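# Seat the plate onto the block's three pins

## Task

Lower the plate onto the three pins of the block so that each of its two holes takes a pin and its notch takes the third, with the plate sitting level; the plate must stay that way once the robot lets go.

## Robot and tools

ROBOT. Two arms, left_arm and right_arm, each with a two-finger gripper. The fingers extend along the gripper's +z axis and close along its y axis. end_effector_position is the spot between the finger pads, a little under 1 cm behind the tips. Reported hand position and orientation can be off by up to a few cm, more at long reach.

FRAMES. Scene frame: origin at table-top height, midway between the arms' nominal bases; +z up, +x outward over the table, left_arm on the +y side. Arm names do not match image left/right. Calibrated bases in scene frame: left_arm at (+0.044, +0.236, +0.004) m, quat_wxyz (+1.000, 0, 0, +0.017), a slight yaw; right_arm at (-0.012, -0.319, +0.048) m, quat_wxyz (+1.000, 0, 0, 0). Both bases have +z up. Each arm's poses, targets, velocities and its wrist camera pose are expressed in that arm's own base frame; cam_low and the table use the scene frame. Offsets run along the arm's base axes, and rotations pivot about the Hand target position.

execute_actions(actions, cameras). actions is a list of actions; each action is a table of 1 to 15 rows, one row per control step of 1/30 s. A table shorter than 15 rows repeats its final row for the remaining steps. Every row holds 14 numbers in [-1, 1], always both arms: left_arm dx, dy, dz, rx, ry, rz, opening, then right_arm in the same order. dx..rz are offsets, not poses, measured from the arm's Hand target as it was when that action began; all rows of one action refer to that same start, but the next action starts from the updated Hand target, so sending an offset again moves further. Scale: 1.0 = 0.6 m for dx, dy, dz and 180 degrees for rotation; rx, ry, rz form a single rotation vector. Translations longer than 1.0 in total are shortened along their direction. Six zeros re-command the current Hand target (use this to hold an arm still). opening is absolute: +1 open (about 87 mm between pads), +0.5 about 69, 0 about 43, -0.5 about 18, -1 closed. Writing 0 is a real command, so to leave a gripper unchanged, resend its current value. An empty actions list only reports state and images. cameras picks image sources: omitted, null or ["all"] gives all, [] gives none; an unknown name invalidates the call.

move(target, speed, blend, opening_speed, blocking, cameras). target is one 14-number row in the same layout and scale, or a list of up to 15 such rows as waypoints; every row is an offset from the Hand targets at the move's start, not from the preceding row. The gripper follows a straight line, turning the short way. speed: m/s, 0.002 to 2.9, default 0.25 (rotation capped at twice that in rad/s); one value or one per waypoint. blend: corner rounding in m, one value or one per waypoint, default 0. opening_speed: opening change per second on the -1..+1 scale, at least 0.2. blocking=false returns after about 0.5 s while the move keeps running. Whole path capped at 10 s. Paths ignore obstacles and the other arm. Faster moves lag and stray more and hit harder; aiming far beyond a contact presses harder. Avoid paths near an arm's own base (go around). The result adds a move: line with the ending (done, off_target, moving, held, fault) and limits: paced means the sent pose was clipped, held means checks withheld steps. An arm not named in the ending is done (within 10 mm and 2 degrees).

wait(seconds 0 to 10) lets time pass holding commands. stop() brakes a running move. zoom_image(camera, region) enlarges [x0, y0, x1, y1] pixels (max 504 by 504) of the latest image from cam_low, cam_left_wrist or cam_right_wrist. finished_scene(scene) closes the current scene by its number; irreversible, so call it only when the plate is seated and stays so without the robot.

CONTROL NOTES. Orientation commands are clipped each step to within 40 degrees of the measured orientation. Hand target in the result is the last commanded pose after clipping; later offsets count from it. Grippers often stop short or sag and tilt, mostly at long reach; check position and orientation after each motion and correct by sending the remaining gap. To release a push against something, command back past the gripper's actual position. Small moves can fail or go sideways.

RESULT LINES. end_effector_position (m) and end_effector_quat_wxyz in base frame; Hand target; Tool commands; grip_measured on the opening scale (in Joint positions, the gripper's last value is 0 closed to 1 open), accurate to about 1 mm. To grip, command roughly 0.04 below the reading at first contact for full force (about 20 N per pad). Joint velocities reads "within noise" when at rest. Joint torques follow the joint order; numbers 1 to 3 wrap at ±28 N m. execute_actions results also list step positions. Joint ranges (rad): waist -2.618 to 3.054, shoulder 0 to 3.142, elbow 0 to 3.142 (straight 2.901), wrist pitch -1.571 to 1.571, wrist yaw -1.571 to 1.571, wrist roll -2.094 to 2.094.

CAMERAS. cam_low (fixed, scene frame, near [1.186, 0.893, 0.444]), cam_left_wrist and cam_right_wrist, each 896x504, calibrated with small errors; wrist views may lag during motion.

HEAT. Holding loads, stretched arms or pushing at unreachable targets heats motors. MOTOR HOT appears at 75 °C; at 90 °C an OVER-TEMPERATURE FAULT folds that arm and disables it; at 100 °C it collapses.

AVOID. Dropping the plate or releasing it while moving, slamming or hard pressing, any contact or squeeze between the two arms (including closing on the other gripper's fingers), and anything leaving the table. Loose objects may occasionally get nudged by disturbances.

Each tool is called as a command line: name --argument value for each argument, lists and objects as JSON in quotes; but a table of rows of numbers goes row by row, as --pt "numbers of a row", without its own name.

## Session

execute_actions --actions '[]'

Scene clock: 0.00 s.
left_arm: end_effector_position=(+0.3816, +0.0122, +0.0288) grip_measured=+1.000 end_effector_quat_wxyz=(+0.542, -0.029, +0.839, +0.020) | right_arm: end_effector_position=(+0.3662, -0.0334, +0.0239) grip_measured=+0.975 end_effector_quat_wxyz=(+0.521, +0.090, +0.841, -0.116)
Joint positions: left_arm=[0.009 1.605 0.395 0.785 -0.056 -0.023 1] | right_arm=[0.068 1.589 0.388 0.724 0.354 0.064 0.987]
Joint velocities: within noise
Joint torques (N m): no reading
Heat: left arm: 30 °C; right arm: 31 °C.
Hand target: left_arm +0.3890, +0.0123, +0.0410; +0.559, -0.029, +0.828, +0.019 | right_arm +0.3733, -0.0330, +0.0347; +0.536, +0.093, +0.831, -0.114
Tool commands: left_gripper/opening=+1.0 right_gripper/opening=+1.0

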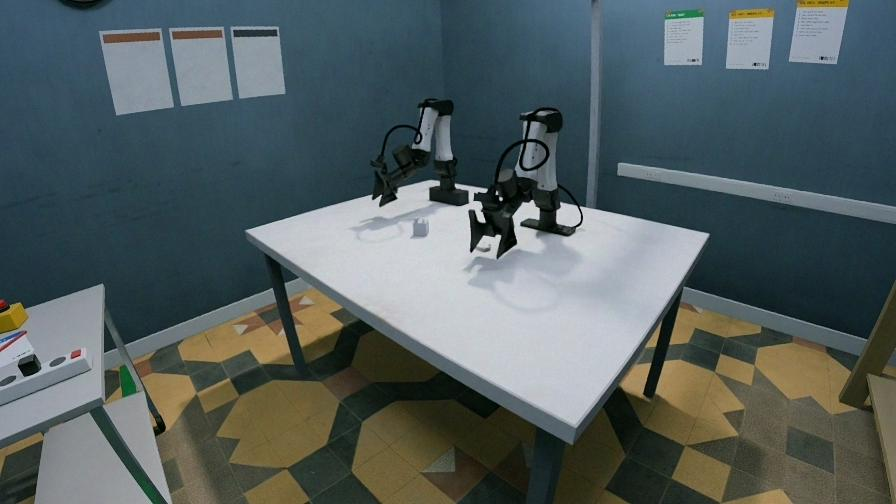

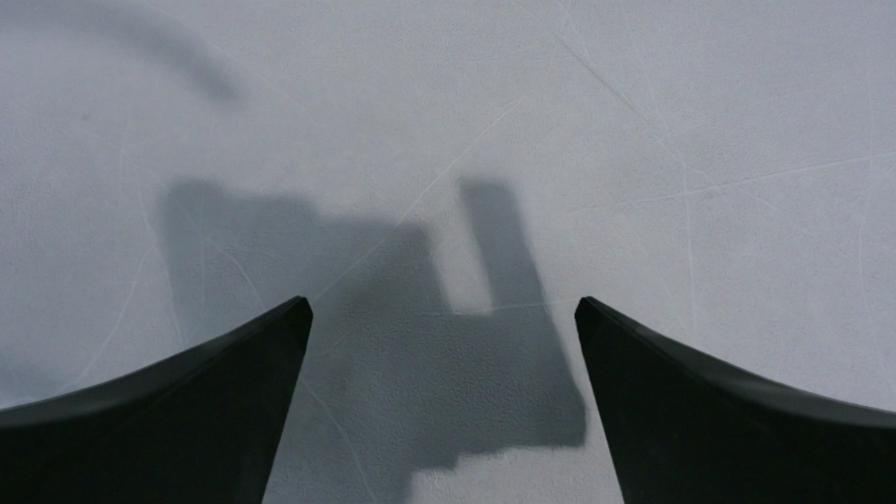

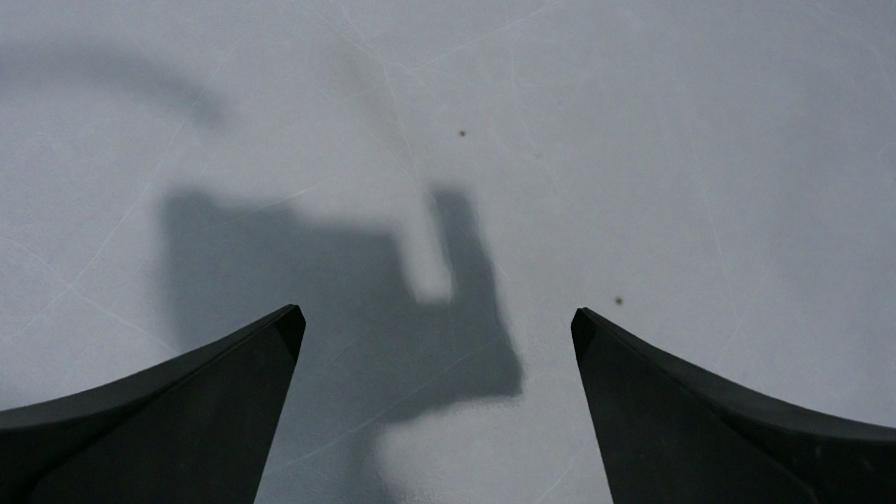

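zoom_image --camera "cam_low" --region '[390, 190, 530, 270]'

Scaled by 3.600 from the camera's 896x504 image, which has a finer 1280x720 frame.

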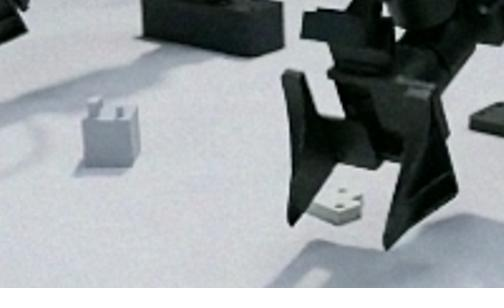

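move --target '[-0.22,-0.16,0.16,0,0,0,1,-0.05,0.3,0.2,0,0,0,1]'

Scene clock: 9.60 s.
left_arm: end_effector_position=(+0.2519, -0.0798, +0.1218) grip_measured=+1.000 end_effector_quat_wxyz=(+0.546, -0.017, +0.837, +0.027) | right_arm: end_effector_position=(+0.3336, +0.1410, +0.1395) grip_measured=+0.975 end_effector_quat_wxyz=(+0.519, +0.072, +0.842, -0.124)
Joint positions: left_arm=[-0.699 0.753 0.413 -0.208 -0.691 -0.342 1] | right_arm=[0.758 1.433 0.91 -0.265 0.92 0.525 0.987]
Joint velocities: within noise
Joint torques (N m): left_arm=[-0.09 -0.06 11.23 1.75 -0.23 -0.1] | right_arm=[0.2 -4.64 11.51 1.47 0.44 0.19]
Heat: left arm: 31 °C; right arm: 32 °C.
Hand target: left_arm +0.2570, -0.0838, +0.1370; +0.559, -0.029, +0.828, +0.019 | right_arm +0.3433, +0.1468, +0.1545; +0.536, +0.093, +0.831, -0.114
Off the commanded pose: left_arm 0.017 m, 2 deg | right_arm 0.019 m, 4 deg.
move: off_target (left_arm, right_arm)
camera_calibration:
cam_left_wrist: T_world_to_cam=[[0.0733885, -0.997138, -0.0181786, -0.096214], [-0.962657, -0.0660644, -0.262539, 0.28887], [0.260587, 0.0367671, -0.96475, 0.196202], [0, 0, 0, 1]] pos_world=[0.234016, -0.0840684, 0.263377]
cam_right_wrist: T_world_to_cam=[[-0.245067, -0.960385, 0.132677, 0.197102], [-0.947859, 0.208584, -0.240948, 0.342473], [0.203729, -0.184807, -0.961427, 0.231889], [0, 0, 0, 1]] pos_world=[0.325677, 0.160714, 0.279311]

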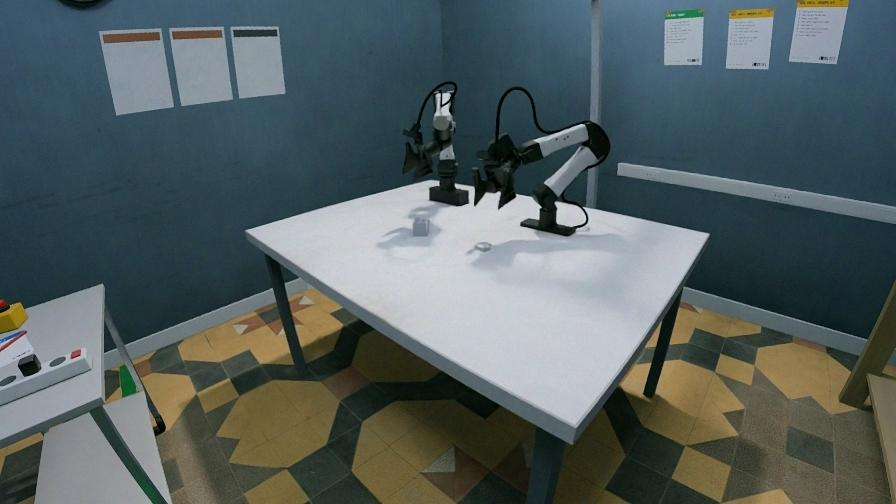

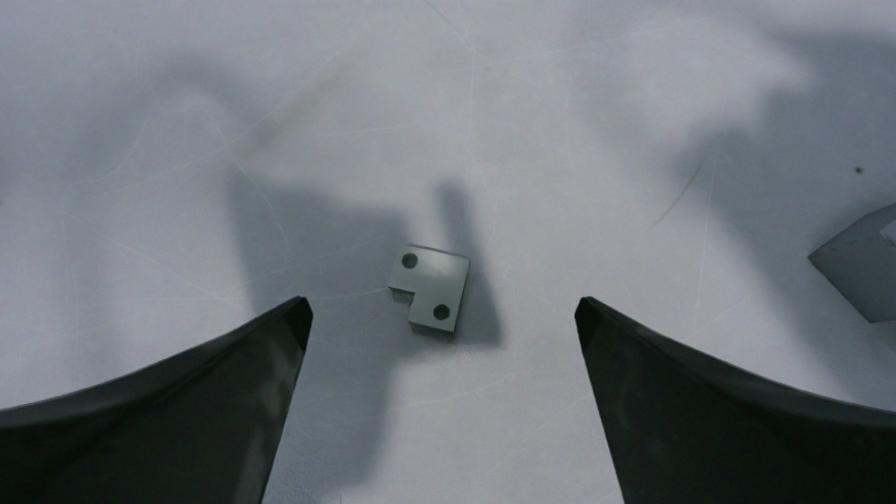

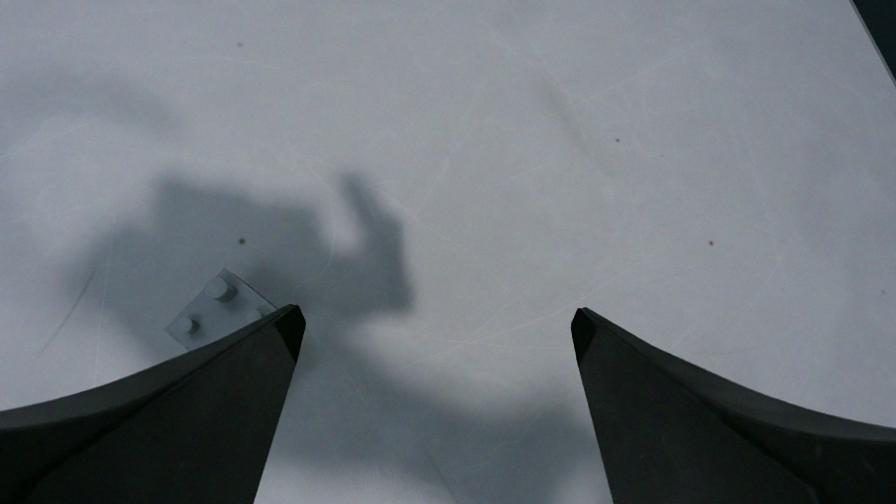

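zoom_image --camera "cam_left_wrist" --region '[360, 220, 500, 350]'

move --target '[0,0,0,0,0,0,1,-0.06,0.12,-0.06,0,0,0,1]'

zoom_image --camera "cam_right_wrist" --region '[270, 160, 590, 380]'

Scaled by 3.600 from the camera's 896x504 image, which has a finer 1280x720 frame.

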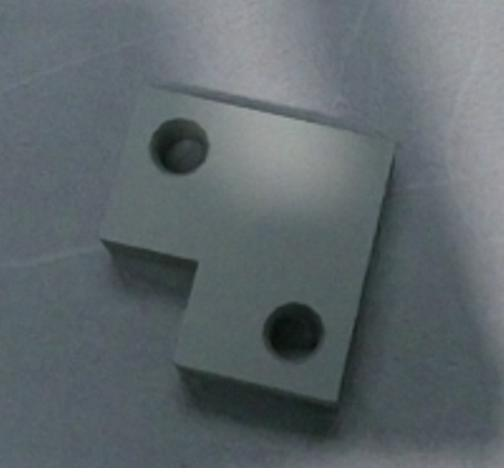

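Scene clock: 13.80 s.
left_arm: end_effector_position=(+0.2517, -0.0794, +0.1216) grip_measured=+1.000 end_effector_quat_wxyz=(+0.546, -0.018, +0.837, +0.028) | right_arm: end_effector_position=(+0.2990, +0.2107, +0.1086) grip_measured=+0.975 end_effector_quat_wxyz=(+0.522, +0.074, +0.841, -0.123)
Joint positions: left_arm=[-0.699 0.753 0.413 -0.21 -0.692 -0.344 1] | right_arm=[1.002 1.645 1.037 -0.478 1.07 0.886 0.987]
Joint velocities: left_arm=[within noise] | right_arm=[-0.012 0.002 -0.017 -0.154 0.007 -0.051 -0.003]
Joint torques (N m): left_arm=[-0.46 -0.35 11.62 1.7 -0.24 -0.13] | right_arm=[0.28 -5.38 10.77 1.06 0.6 0.25]
Heat: left arm: 32 °C; right arm: 32 °C.
Hand target: left_arm +0.2570, -0.0837, +0.1370; +0.559, -0.029, +0.828, +0.019 | right_arm +0.3073, +0.2189, +0.1186; +0.536, +0.093, +0.831, -0.114
Off the commanded pose: left_arm 0.017 m, 2 deg | right_arm 0.015 m, 3 deg.
move: off_target (left_arm, right_arm)
camera_calibration:
cam_left_wrist: T_world_to_cam=[[0.0752518, -0.99699, -0.0186543, -0.0962182], [-0.962756, -0.0677706, -0.261739, 0.288506], [0.259687, 0.0376559, -0.964958, 0.196339], [0, 0, 0, 1]] pos_world=[0.234015, -0.0837697, 0.263177]
cam_right_wrist: T_world_to_cam=[[-0.247233, -0.960581, 0.127123, 0.260918], [-0.946046, 0.210941, -0.245968, 0.287146], [0.209457, -0.181075, -0.960906, 0.219535], [0, 0, 0, 1]] pos_world=[0.290178, 0.229814, 0.248413]

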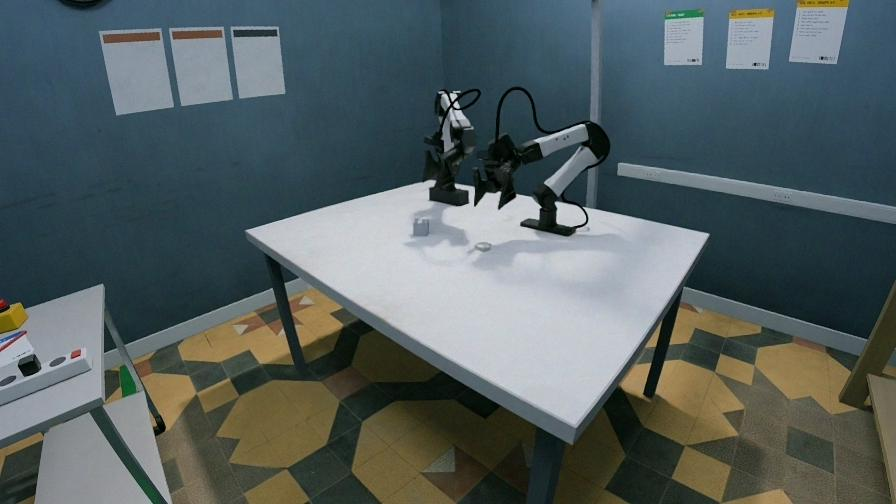

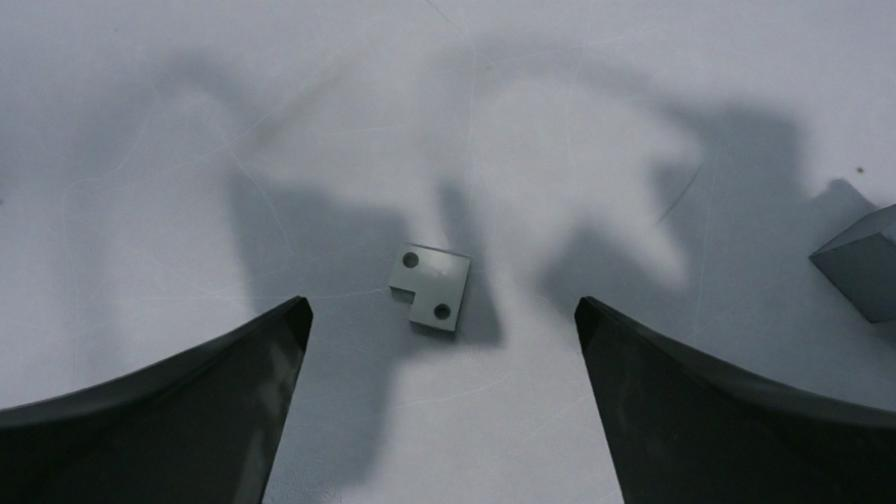

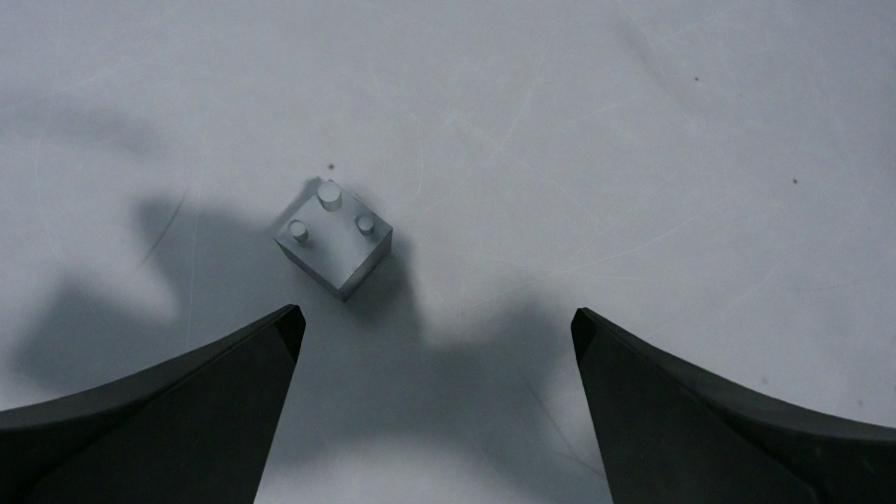

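Scaled by 1.575 from the camera's 896x504 image, which has a finer 1280x720 frame.

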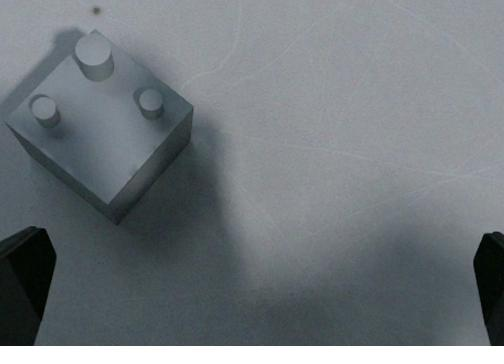

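move --target '[0.04,0.016,-0.02,0.088,-0.0972,0.4166,1,0,0,0,0,0,0,1]'

zoom_image --camera "cam_left_wrist" --region '[280, 200, 620, 504]'

Scene clock: 40.67 s.
left_arm: end_effector_position=(+0.2522, -0.0845, +0.1148) grip_measured=+1.000 end_effector_quat_wxyz=(+0.550, -0.048, +0.830, +0.083) | right_arm: end_effector_position=(+0.2989, +0.2106, +0.1085) grip_measured=+0.975 end_effector_quat_wxyz=(+0.522, +0.074, +0.841, -0.123)
Joint positions: left_arm=[-0.823 0.908 0.448 -0.217 -0.916 -0.476 1] | right_arm=[1.002 1.645 1.037 -0.479 1.07 0.887 0.987]
Joint velocities: within noise
Joint torques (N m): left_arm=[0.31 -1.77 7.68 1.53 -0.22 -0.03] | right_arm=[0.24 -5.56 10.56 1.08 0.6 0.25]
Heat: left arm: 35 °C; right arm: 33 °C.
Hand target: left_arm +0.2529, -0.0845, +0.1172; +0.553, -0.052, +0.828, +0.080 (not the last commanded pose) | right_arm +0.3069, +0.2186, +0.1186; +0.536, +0.093, +0.831, -0.113
Off the commanded pose: left_arm 0.032 m, 72 deg | right_arm 0.016 m, 3 deg.
move: held (left_arm; a check stopped the path), off_target (right_arm); limits=held
pose unreachable (left arm): on one or more control steps of this call, first in action 0 (counted from 0), this arm could not follow its commanded pose, so it was not sent that pose on those steps. It may still have moved: this result reports where it is.
cause: moving toward the commanded pose would bring a part of the arm too close to another arm (this arm's wrist (the part past joint 4) and the right arm's wrist (the part past joint 4), along the way the arms are being sent, or toward where that arm still pushes).
camera_calibration:
cam_left_wrist: T_world_to_cam=[[0.185998, -0.979598, -0.0761102, -0.121271], [-0.946431, -0.157813, -0.281717, 0.277428], [0.263958, 0.124432, -0.956474, 0.195193], [0, 0, 0, 1]] pos_world=[0.2336, -0.0993029, 0.255623]
cam_right_wrist: T_world_to_cam=[[-0.2479, -0.960386, 0.127299, 0.260902], [-0.945911, 0.211562, -0.245956, 0.286888], [0.209281, -0.181386, -0.960885, 0.219655], [0, 0, 0, 1]] pos_world=[0.290078, 0.229714, 0.248413]

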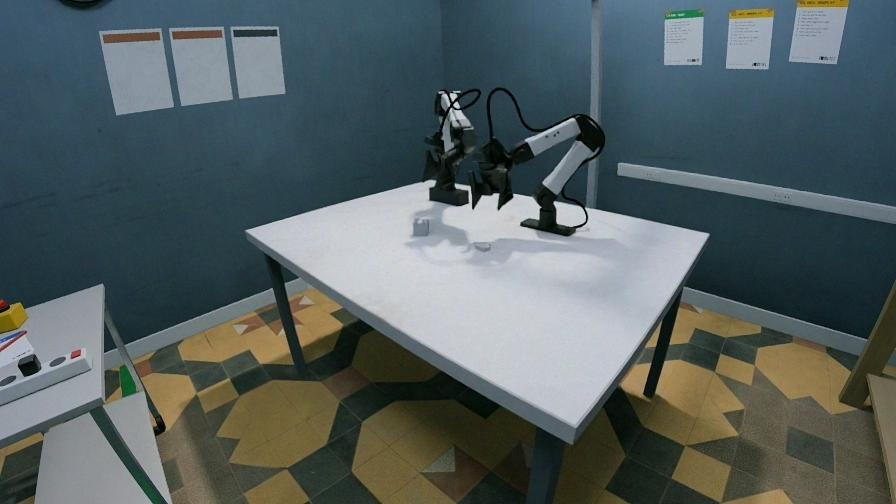

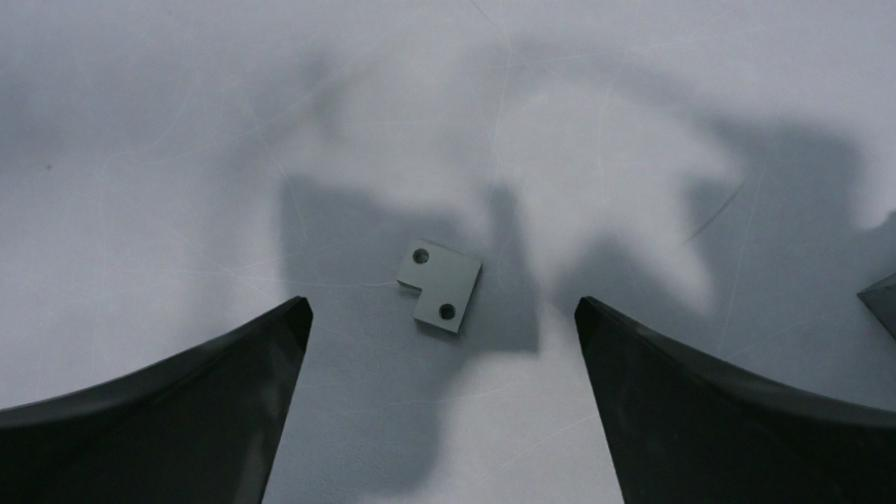

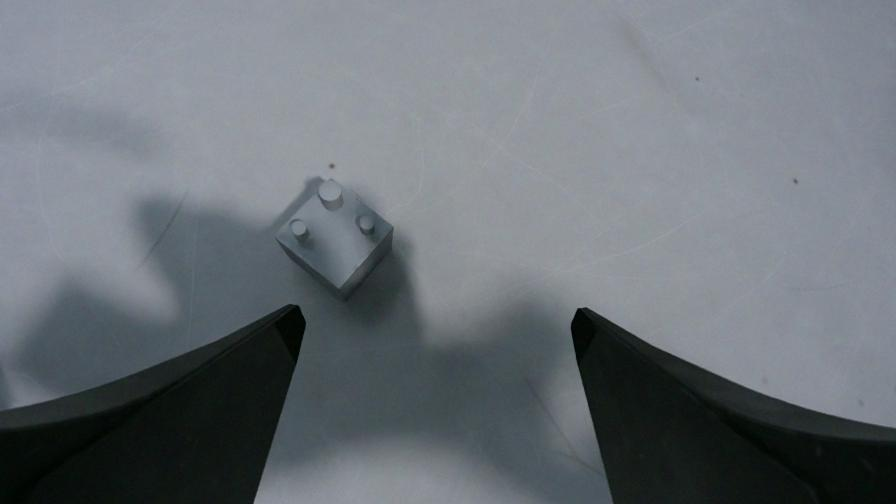

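Scaled by 1.482 from the camera's 896x504 image, which has a finer 1280x720 frame.

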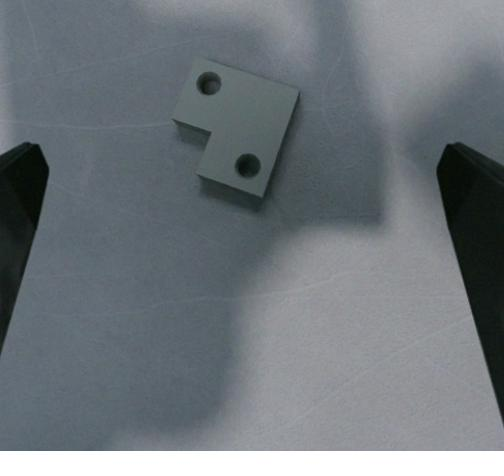

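move --target '[0,0,0,0,0,0,1,0.0,-0.55,0.06,0,0,0,1]' --cameras '[]'

move --target '[0.045,0.018,0.0,0.0748,-0.1101,0.3787,1,0,0,0,0,0,0,1]'

zoom_image --camera "cam_left_wrist" --region '[280, 200, 620, 504]'

Scene clock: 46.33 s.
left_arm: end_effector_position=(+0.2521, -0.0844, +0.1147) grip_measured=+1.000 end_effector_quat_wxyz=(+0.550, -0.048, +0.830, +0.083) | right_arm: end_effector_position=(+0.2956, -0.1087, +0.1378) grip_measured=+0.975 end_effector_quat_wxyz=(+0.512, +0.099, +0.846, -0.113)
Joint positions: left_arm=[-0.823 0.908 0.448 -0.218 -0.916 -0.476 1] | right_arm=[-0.343 0.926 0.537 -0.077 -0.008 -0.104 0.987]
Joint velocities: within noise
Joint torques (N m): left_arm=[0.47 -1.57 7.77 1.48 -0.19 -0.04] | right_arm=[-0.25 -1.03 10.65 2.2 -0.22 -0.05]
Heat: left arm: 36 °C; right arm: 33 °C.
Hand target: left_arm +0.2529, -0.0845, +0.1172; +0.553, -0.052, +0.828, +0.080 | right_arm +0.3069, -0.1115, +0.1546; +0.536, +0.093, +0.831, -0.113
Off the commanded pose: left_arm 0.003 m, 1 deg | right_arm 0.020 m, 3 deg.
move: off_target (right_arm)
No camera images: "cameras" was empty.

Scene clock: 49.53 s.
left_arm: end_effector_position=(+0.2770, -0.0730, +0.1138) grip_measured=+1.000 end_effector_quat_wxyz=(+0.476, -0.374, +0.734, +0.309) | right_arm: end_effector_position=(+0.2957, -0.1086, +0.1378) grip_measured=+0.975 end_effector_quat_wxyz=(+0.512, +0.099, +0.846, -0.113)
Joint positions: left_arm=[-0.781 1.861 1.257 -1.555 -1.127 -2.103 1] | right_arm=[-0.343 0.926 0.537 -0.077 -0.009 -0.105 0.987]
Joint velocities: within noise
Joint torques (N m): left_arm=[0.94 -5.42 8.01 -0.69 -0.39 -0.1] | right_arm=[-0.32 -1.05 10.54 2.19 -0.23 -0.05]
Heat: left arm: 36 °C; right arm: 33 °C.
Hand target: left_arm +0.2799, -0.0737, +0.1171; +0.542, -0.454, +0.542, +0.455 | right_arm +0.3069, -0.1114, +0.1546; +0.536, +0.093, +0.831, -0.113
Off the commanded pose: left_arm 0.005 m, 30 deg | right_arm 0.020 m, 3 deg.
joint sent to its limit (left arm) — joint 4 (wrist pitch), lower limit; joint 6 (wrist roll), lower limit. The joint targets are off in orientation, not in position.
move: off_target (left_arm, right_arm)
camera_calibration:
cam_left_wrist: T_world_to_cam=[[0.851103, -0.517473, -0.0885749, -0.263831], [-0.517572, -0.798757, -0.306767, 0.139656], [0.0879939, 0.306934, -0.947654, 0.247296], [0, 0, 0, 1]] pos_world=[0.275069, -0.100877, 0.253824]
cam_right_wrist: T_world_to_cam=[[-0.277832, -0.956701, 0.0867922, -0.0352466], [-0.94136, 0.253139, -0.223074, 0.358652], [0.191445, -0.14368, -0.97093, 0.201313], [0, 0, 0, 1]] pos_world=[0.289288, -0.0955847, 0.278526]

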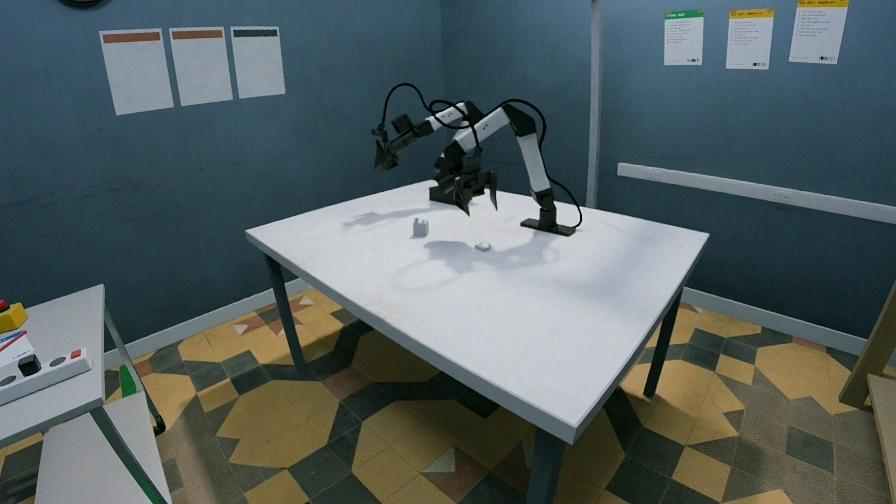

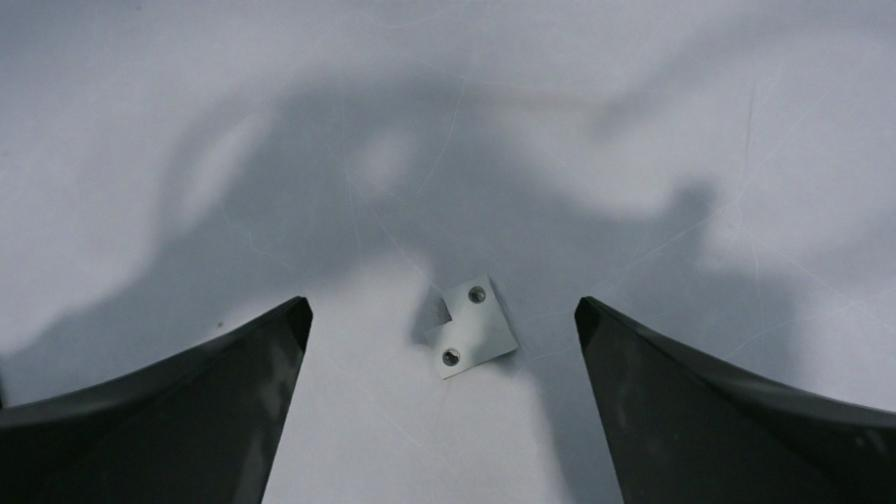

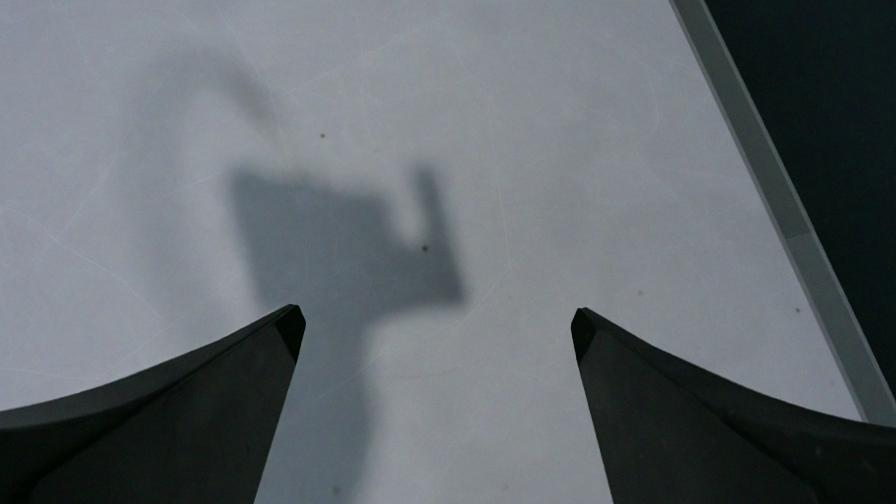

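Scaled by 1.482 from the camera's 896x504 image, which has a finer 1280x720 frame.

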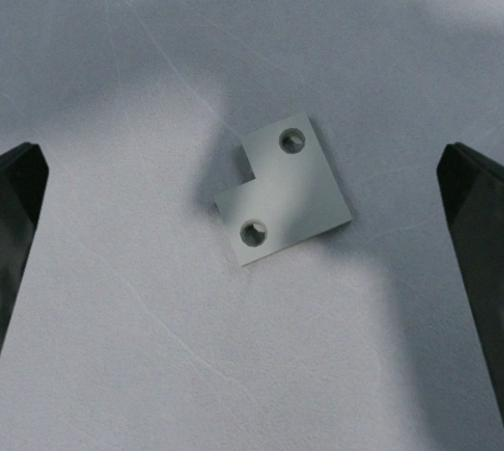

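move --target '[0,0,0.03,0,0,-0.5333,1,0,0,0,0,0,0,1]' --cameras '[]'

move --target '[0,0,0,0,0,0.5333,1,0,0,0,0,0,0,1]' --cameras '["cam_left_wrist"]'

zoom_image --camera "cam_left_wrist" --region '[280, 200, 620, 504]'

Scene clock: 62.77 s.
left_arm: end_effector_position=(+0.2778, -0.0742, +0.1289) grip_measured=+1.000 end_effector_quat_wxyz=(+0.690, +0.098, +0.711, -0.098) | right_arm: end_effector_position=(+0.2957, -0.1086, +0.1379) grip_measured=+0.975 end_effector_quat_wxyz=(+0.513, +0.099, +0.845, -0.113)
Joint positions: left_arm=[-0.232 0.596 0.018 0.548 0.046 -0.003 1] | right_arm=[-0.343 0.926 0.537 -0.077 -0.009 -0.105 0.987]
Joint velocities: within noise
Joint torques (N m): left_arm=[0.94 0.75 7.65 2.18 0.05 0.05] | right_arm=[-0.24 -0.99 10.59 2.21 -0.24 -0.06]
Heat: left arm: 36 °C; right arm: 33 °C.
Hand target: left_arm +0.2799, -0.0736, +0.1352; +0.700, +0.099, +0.700, -0.098 | right_arm +0.3069, -0.1114, +0.1546; +0.536, +0.093, +0.831, -0.113
Off the commanded pose: left_arm 0.007 m, 2 deg | right_arm 0.020 m, 3 deg.
move: off_target (right_arm)
No camera images: "cameras" was empty.

Scene clock: 66.43 s.
left_arm: end_effector_position=(+0.2773, -0.0687, +0.1298) grip_measured=+1.000 end_effector_quat_wxyz=(+0.664, -0.215, +0.674, +0.240) | right_arm: end_effector_position=(+0.2957, -0.1086, +0.1379) grip_measured=+0.975 end_effector_quat_wxyz=(+0.513, +0.099, +0.845, -0.113)
Joint positions: left_arm=[-0.904 1.442 0.351 0.905 -1.559 -0.148 1] | right_arm=[-0.343 0.926 0.537 -0.077 -0.009 -0.105 0.987]
Joint velocities: within noise
Joint torques (N m): left_arm=[0.38 -2.52 8.16 1.31 -0.19 -0.21] | right_arm=[-0.24 -1.06 10.62 2.18 -0.22 -0.06]
Heat: left arm: 36 °C; right arm: 33 °C.
Hand target: left_arm +0.2799, -0.0736, +0.1350; +0.551, -0.441, +0.552, +0.444 | right_arm +0.3069, -0.1114, +0.1546; +0.536, +0.093, +0.831, -0.113
Off the commanded pose: left_arm 0.008 m, 43 deg; orientation clipped | right_arm 0.020 m, 3 deg.
joint sent to its limit (left arm) — joint 5 (wrist yaw), lower limit. The joint targets are off in orientation, not in position.
move: off_target (left_arm, right_arm); limits=paced
camera_calibration:
cam_left_wrist: T_world_to_cam=[[0.617268, -0.786348, -0.0252282, -0.222379], [-0.623113, -0.469052, -0.625875, 0.24152], [0.480323, 0.402053, -0.779515, 0.137], [0, 0, 0, 1]] pos_world=[0.221957, -0.116663, 0.252345]
Images, in order (width x height): cam_left_wrist 896x504.

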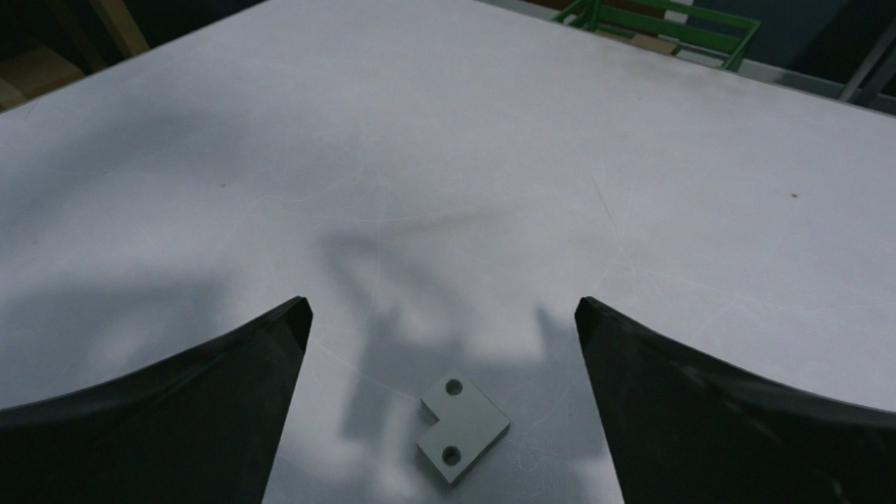

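Scaled by 1.482 from the camera's 896x504 image, which has a finer 1280x720 frame.

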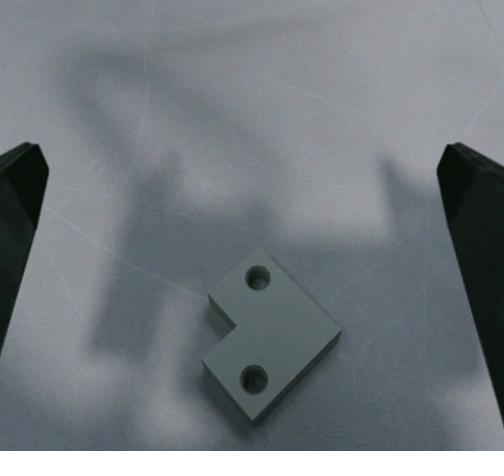

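move --target '[0,0,0.03,0,0,-0.5333,1,0,0,0,0,0,0,1]' --cameras '[]'

move --target '[0,0,0.0,0.138,0.4806,0,1,0,0,0,0,0,0,1]' --cameras '["cam_left_wrist"]'

Scene clock: 77.10 s.
left_arm: end_effector_position=(+0.2752, -0.0732, +0.1385) grip_measured=+1.000 end_effector_quat_wxyz=(+0.687, +0.117, +0.709, -0.110) | right_arm: end_effector_position=(+0.2957, -0.1086, +0.1379) grip_measured=+0.975 end_effector_quat_wxyz=(+0.513, +0.099, +0.845, -0.113)
Joint positions: left_arm=[-0.164 0.531 0.054 0.445 0.158 0.009 1] | right_arm=[-0.343 0.926 0.537 -0.077 -0.009 -0.105 0.987]
Joint velocities: within noise
Joint torques (N m): left_arm=[1.06 0.98 10.73 1.97 0.06 -0.03] | right_arm=[-0.27 -0.99 10.61 2.19 -0.23 -0.03]
Heat: left arm: 36 °C; right arm: 34 °C.
Hand target: left_arm +0.2799, -0.0737, +0.1531; +0.699, +0.115, +0.697, -0.113 | right_arm +0.3069, -0.1114, +0.1546; +0.536, +0.093, +0.831, -0.113
Off the commanded pose: left_arm 0.015 m, 2 deg | right_arm 0.020 m, 3 deg.
move: off_target (left_arm, right_arm)
No camera images: "cameras" was empty.

Scene clock: 81.07 s.
left_arm: end_effector_position=(+0.2758, -0.0722, +0.1490) grip_measured=+1.000 end_effector_quat_wxyz=(-0.007, +0.138, +0.990, -0.026) | right_arm: end_effector_position=(+0.2957, -0.1086, +0.1379) grip_measured=+0.975 end_effector_quat_wxyz=(+0.513, +0.099, +0.845, -0.113)
Joint positions: left_arm=[-0.231 1.792 1.659 -1.447 0.052 0.046 1] | right_arm=[-0.343 0.926 0.537 -0.077 -0.009 -0.105 0.987]
Joint velocities: within noise
Joint torques (N m): left_arm=[-0.34 -5.96 9.57 0.38 -0.02 0.04] | right_arm=[-0.27 -1.03 10.61 2.18 -0.24 -0.05]
Heat: left arm: 36 °C; right arm: 35 °C.
Hand target: left_arm +0.2800, -0.0737, +0.1531; -0.002, +0.141, +0.990, -0.022 | right_arm +0.3069, -0.1114, +0.1546; +0.536, +0.093, +0.831, -0.113
Off the commanded pose: left_arm 0.006 m, 1 deg | right_arm 0.020 m, 3 deg.
move: off_target (right_arm)
camera_calibration:
cam_left_wrist: T_world_to_cam=[[-0.260138, -0.964645, 0.0422824, -0.00468695], [-0.591894, 0.193909, 0.782344, 0.0803338], [-0.762883, 0.17849, -0.62141, 0.45724], [0, 0, 0, 1]] pos_world=[0.39515, -0.101712, 0.221483]
Images, in order (width x height): cam_left_wrist 896x504.

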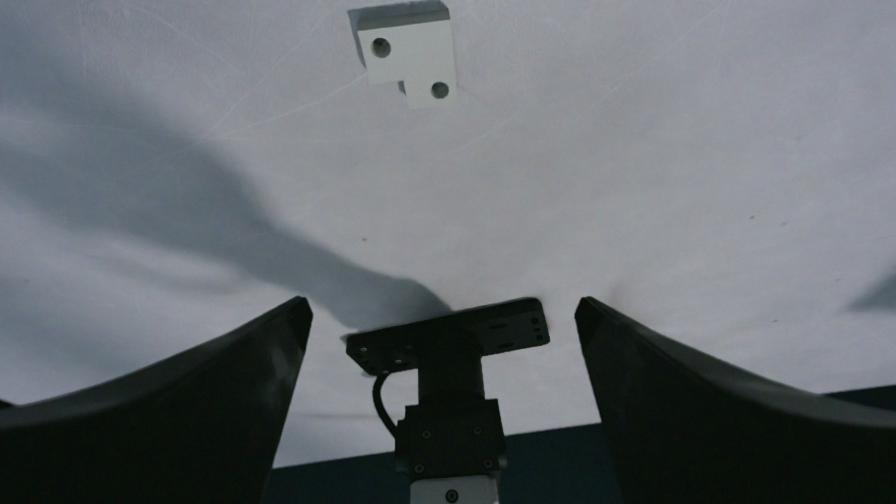

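move --target '[0,0,-0.13,0,0,0.5333,1,0,0,0,0,0,0,1]' --cameras '["cam_left_wrist"]'

zoom_image --camera "cam_left_wrist" --region '[280, 100, 620, 404]'

Scene clock: 88.53 s.
left_arm: end_effector_position=(+0.2733, -0.0762, +0.0661) grip_measured=+1.000 end_effector_quat_wxyz=(-0.010, -0.637, +0.771, -0.001) | right_arm: end_effector_position=(+0.2958, -0.1086, +0.1380) grip_measured=+0.975 end_effector_quat_wxyz=(+0.513, +0.099, +0.845, -0.113)
Joint positions: left_arm=[-0.115 1.654 1.167 -1.097 0.016 -1.497 1] | right_arm=[-0.343 0.926 0.537 -0.076 -0.009 -0.105 0.987]
Joint velocities: within noise
Joint torques (N m): left_arm=[0.72 -8.79 6.2 0.53 -0.18 -0.07] | right_arm=[-0.28 -1.01 10.65 2.19 -0.23 -0.05]
Heat: left arm: 37 °C; right arm: 35 °C.
Hand target: left_arm +0.2799, -0.0737, +0.0751; +0.014, -0.641, +0.767, -0.016 | right_arm +0.3069, -0.1114, +0.1546; +0.536, +0.093, +0.831, -0.113
Off the commanded pose: left_arm 0.012 m, 3 deg | right_arm 0.020 m, 3 deg.
move: off_target (left_arm, right_arm)
camera_calibration:
cam_left_wrist: T_world_to_cam=[[0.984222, -0.175495, -0.0225614, -0.281235], [-0.0903733, -0.608221, 0.788606, -0.0540656], [-0.152118, -0.774125, -0.614484, 0.164602], [0, 0, 0, 1]] pos_world=[0.29695, 0.0451837, 0.137437]
Images, in order (width x height): cam_left_wrist 896x504.

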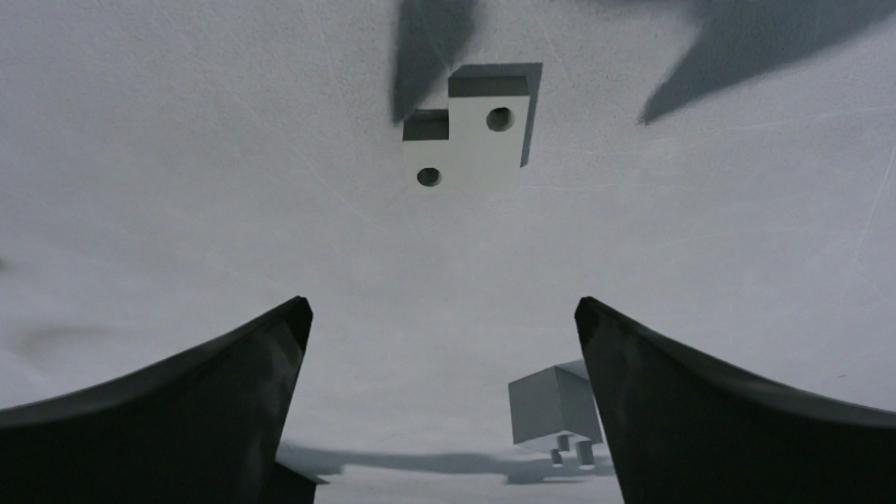

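Scaled by 1.482 from the camera's 896x504 image, which has a finer 1280x720 frame.

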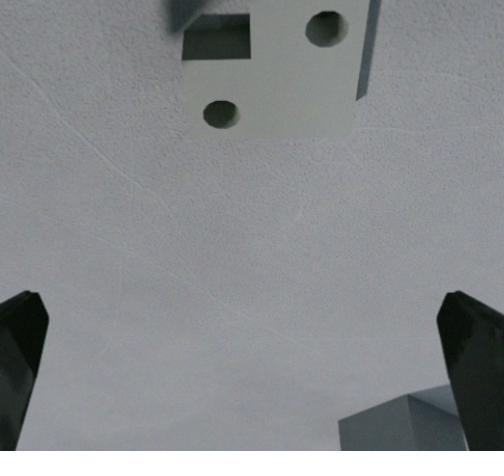

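move --target '[0.013,0.015,-0.065,0,0,0.013,1,0,0,0,0,0,0,1]' --cameras '["cam_left_wrist"]'

Scene clock: 103.77 s.
left_arm: end_effector_position=(+0.2830, -0.0682, +0.0401) grip_measured=+1.000 end_effector_quat_wxyz=(+0.008, -0.652, +0.758, -0.018) | right_arm: end_effector_position=(+0.2958, -0.1086, +0.1380) grip_measured=+0.975 end_effector_quat_wxyz=(+0.513, +0.099, +0.845, -0.113)
Joint positions: left_arm=[-0.084 1.665 1.072 -0.941 0.014 -1.505 1] | right_arm=[-0.343 0.926 0.537 -0.076 -0.009 -0.105 0.987]
Joint velocities: within noise
Joint torques (N m): left_arm=[0.76 -4.72 6.2 0.68 -0.12 -0.1] | right_arm=[-0.28 -1.03 10.61 2.18 -0.23 -0.04]
Heat: left arm: 36 °C; right arm: 37 °C.
Hand target: left_arm +0.2877, -0.0646, +0.0361; +0.015, -0.657, +0.754, -0.016 | right_arm +0.3069, -0.1114, +0.1546; +0.536, +0.093, +0.831, -0.113
Off the commanded pose: left_arm 0.007 m, 1 deg | right_arm 0.020 m, 3 deg.
move: off_target (right_arm)
camera_calibration:
cam_left_wrist: T_world_to_cam=[[0.990163, -0.137411, 0.0263786, -0.291137], [-0.105488, -0.60926, 0.785923, -0.0235285], [-0.0919229, -0.780974, -0.617762, 0.138924], [0, 0, 0, 1]] pos_world=[0.298561, 0.0541559, 0.111994]
Images, in order (width x height): cam_left_wrist 896x504.

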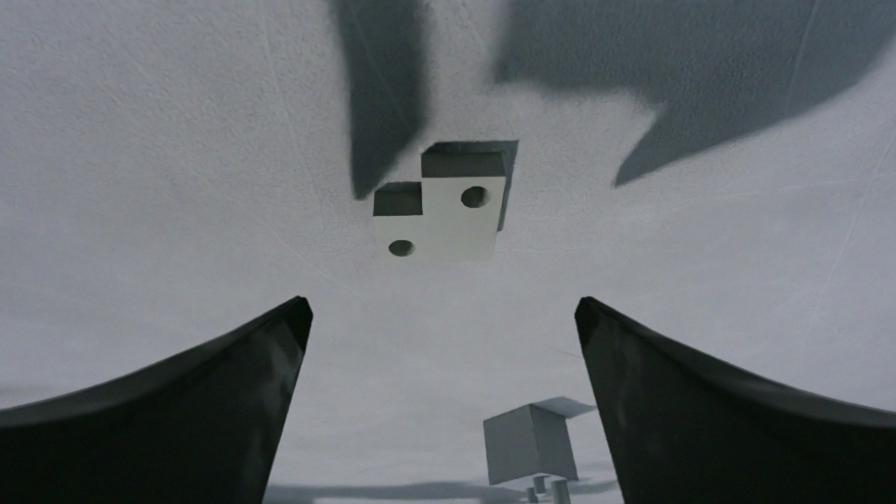

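move --target '[-0.004,0.0,-0.05,0,0,0,1,0,0,0,0,0,0,1]' --speed 0.1 --cameras '["cam_left_wrist"]'

Scene clock: 107.33 s.
left_arm: end_effector_position=(+0.2807, -0.0679, +0.0097) grip_measured=+1.000 end_effector_quat_wxyz=(+0.007, -0.652, +0.758, -0.017) | right_arm: end_effector_position=(+0.2958, -0.1086, +0.1380) grip_measured=+0.975 end_effector_quat_wxyz=(+0.513, +0.099, +0.845, -0.113)
Joint positions: left_arm=[-0.084 1.707 0.987 -0.816 0.014 -1.505 1] | right_arm=[-0.343 0.926 0.537 -0.076 -0.009 -0.105 0.987]
Joint velocities: within noise
Joint torques (N m): left_arm=[0.62 -5.12 6.13 0.63 -0.1 -0.07] | right_arm=[-0.27 -1.01 10.61 2.19 -0.23 -0.06]
Heat: left arm: 36 °C; right arm: 37 °C.
Hand target: left_arm +0.2853, -0.0646, +0.0060; +0.015, -0.657, +0.754, -0.016 | right_arm +0.3069, -0.1114, +0.1546; +0.536, +0.093, +0.831, -0.113
Off the commanded pose: left_arm 0.007 m, 1 deg | right_arm 0.020 m, 3 deg.
move: off_target (right_arm)
camera_calibration:
cam_left_wrist: T_world_to_cam=[[0.990317, -0.136593, 0.0248037, -0.287879], [-0.103783, -0.609753, 0.785768, -0.000174561], [-0.0922064, -0.780733, -0.618024, 0.120251], [0, 0, 0, 1]] pos_world=[0.296161, 0.0544548, 0.0815954]
Images, in order (width x height): cam_left_wrist 896x504.

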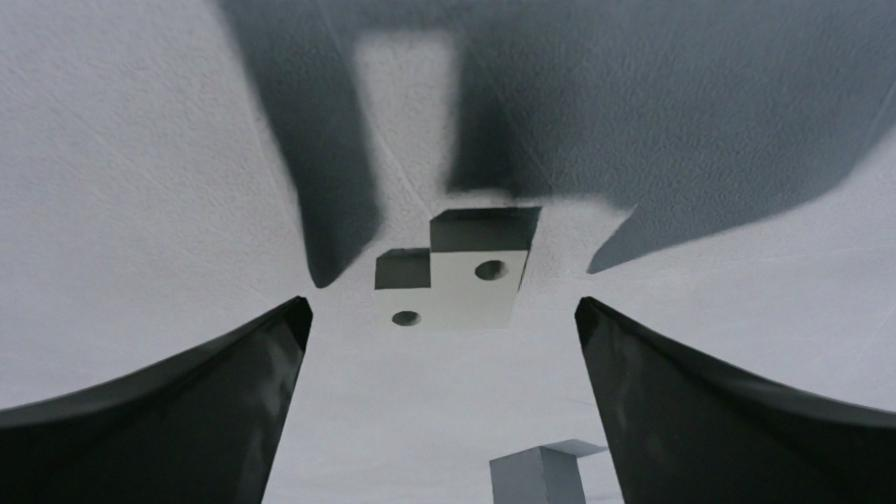

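move --target '[0.0,0.0,-0.005,0,0,0,0.06,0,0,0,0,0,0,1]' --speed 0.1 --opening_speed 0.6 --cameras '["cam_left_wrist"]'

move --target '[0,0,0,0,0,0,-0.3,0,0,0,0,0,0,1]' --opening_speed 0.3 --cameras '["cam_left_wrist"]'

Scene clock: 111.60 s.
left_arm: end_effector_position=(+0.2821, -0.0681, +0.0086) grip_measured=+0.060 end_effector_quat_wxyz=(+0.010, -0.652, +0.758, -0.020) | right_arm: end_effector_position=(+0.2958, -0.1086, +0.1380) grip_measured=+0.975 end_effector_quat_wxyz=(+0.513, +0.099, +0.845, -0.113)
Joint positions: left_arm=[-0.084 1.707 0.982 -0.803 0.014 -1.506 0.53] | right_arm=[-0.343 0.926 0.537 -0.076 -0.009 -0.105 0.987]
Joint velocities: within noise
Joint torques (N m): left_arm=[0.69 -4.45 5.76 0.66 -0.15 -0.06] | right_arm=[-0.31 -1.05 10.59 2.19 -0.24 -0.05]
Heat: left arm: 36 °C; right arm: 37 °C.
Hand target: left_arm +0.2853, -0.0646, +0.0030; +0.015, -0.657, +0.754, -0.016 | right_arm +0.3069, -0.1114, +0.1546; +0.536, +0.093, +0.831, -0.113
Off the commanded pose: left_arm 0.007 m, 1 deg | right_arm 0.020 m, 3 deg.
move: off_target (right_arm)
camera_calibration:
cam_left_wrist: T_world_to_cam=[[0.990133, -0.136248, 0.0327651, -0.289256], [-0.109818, -0.609189, 0.785384, 0.00250967], [-0.0870472, -0.781233, -0.618141, 0.118066], [0, 0, 0, 1]] pos_world=[0.296955, 0.0543551, 0.0804878]
Images, in order (width x height): cam_left_wrist 896x504.

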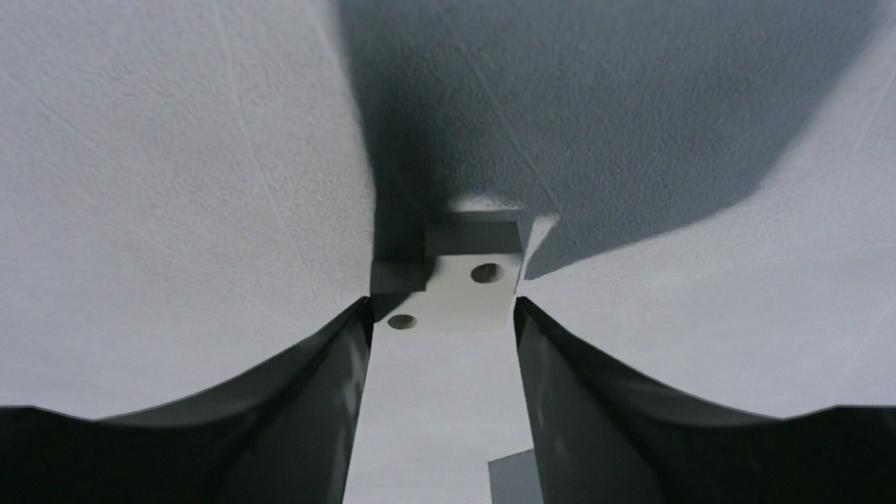

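Scene clock: 113.00 s.
left_arm: end_effector_position=(+0.2822, -0.0681, +0.0086) grip_measured=-0.004 end_effector_quat_wxyz=(+0.010, -0.652, +0.758, -0.020) | right_arm: end_effector_position=(+0.2958, -0.1086, +0.1380) grip_measured=+0.975 end_effector_quat_wxyz=(+0.513, +0.099, +0.845, -0.113)
Joint positions: left_arm=[-0.084 1.707 0.982 -0.802 0.014 -1.506 0.498] | right_arm=[-0.343 0.926 0.537 -0.076 -0.009 -0.105 0.987]
Joint velocities: within noise
Joint torques (N m): left_arm=[0.8 -4.53 5.98 0.69 -0.11 -0.11] | right_arm=[-0.28 -0.99 10.61 2.19 -0.23 -0.04]
Heat: left arm: 36 °C; right arm: 37 °C.
Hand target: left_arm +0.2853, -0.0646, +0.0031; +0.015, -0.657, +0.754, -0.016 | right_arm +0.3069, -0.1114, +0.1546; +0.536, +0.093, +0.831, -0.113
Off the commanded pose: left_arm 0.007 m, 1 deg | right_arm 0.020 m, 3 deg.
move: off_target (right_arm)
camera_calibration:
cam_left_wrist: T_world_to_cam=[[0.990124, -0.136209, 0.0331933, -0.289389], [-0.110131, -0.609173, 0.785353, 0.00261544], [-0.0867515, -0.781252, -0.618158, 0.117989], [0, 0, 0, 1]] pos_world=[0.297054, 0.0543551, 0.0804874]
Images, in order (width x height): cam_left_wrist 896x504.

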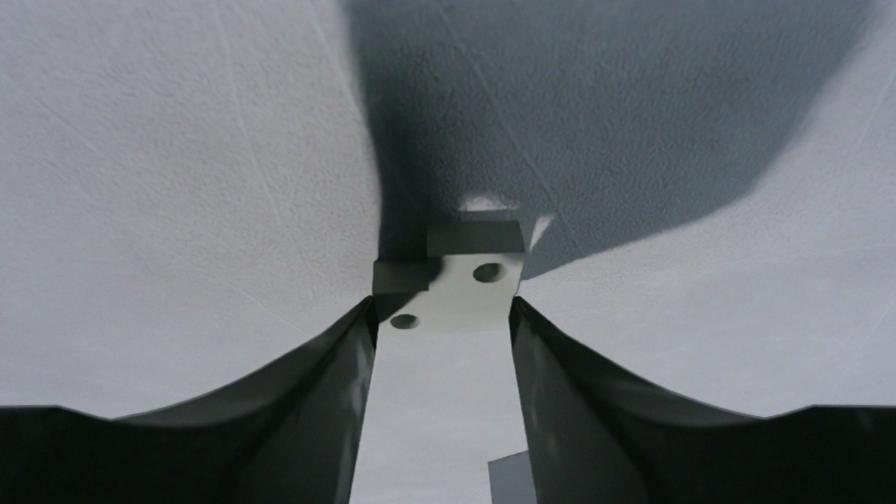

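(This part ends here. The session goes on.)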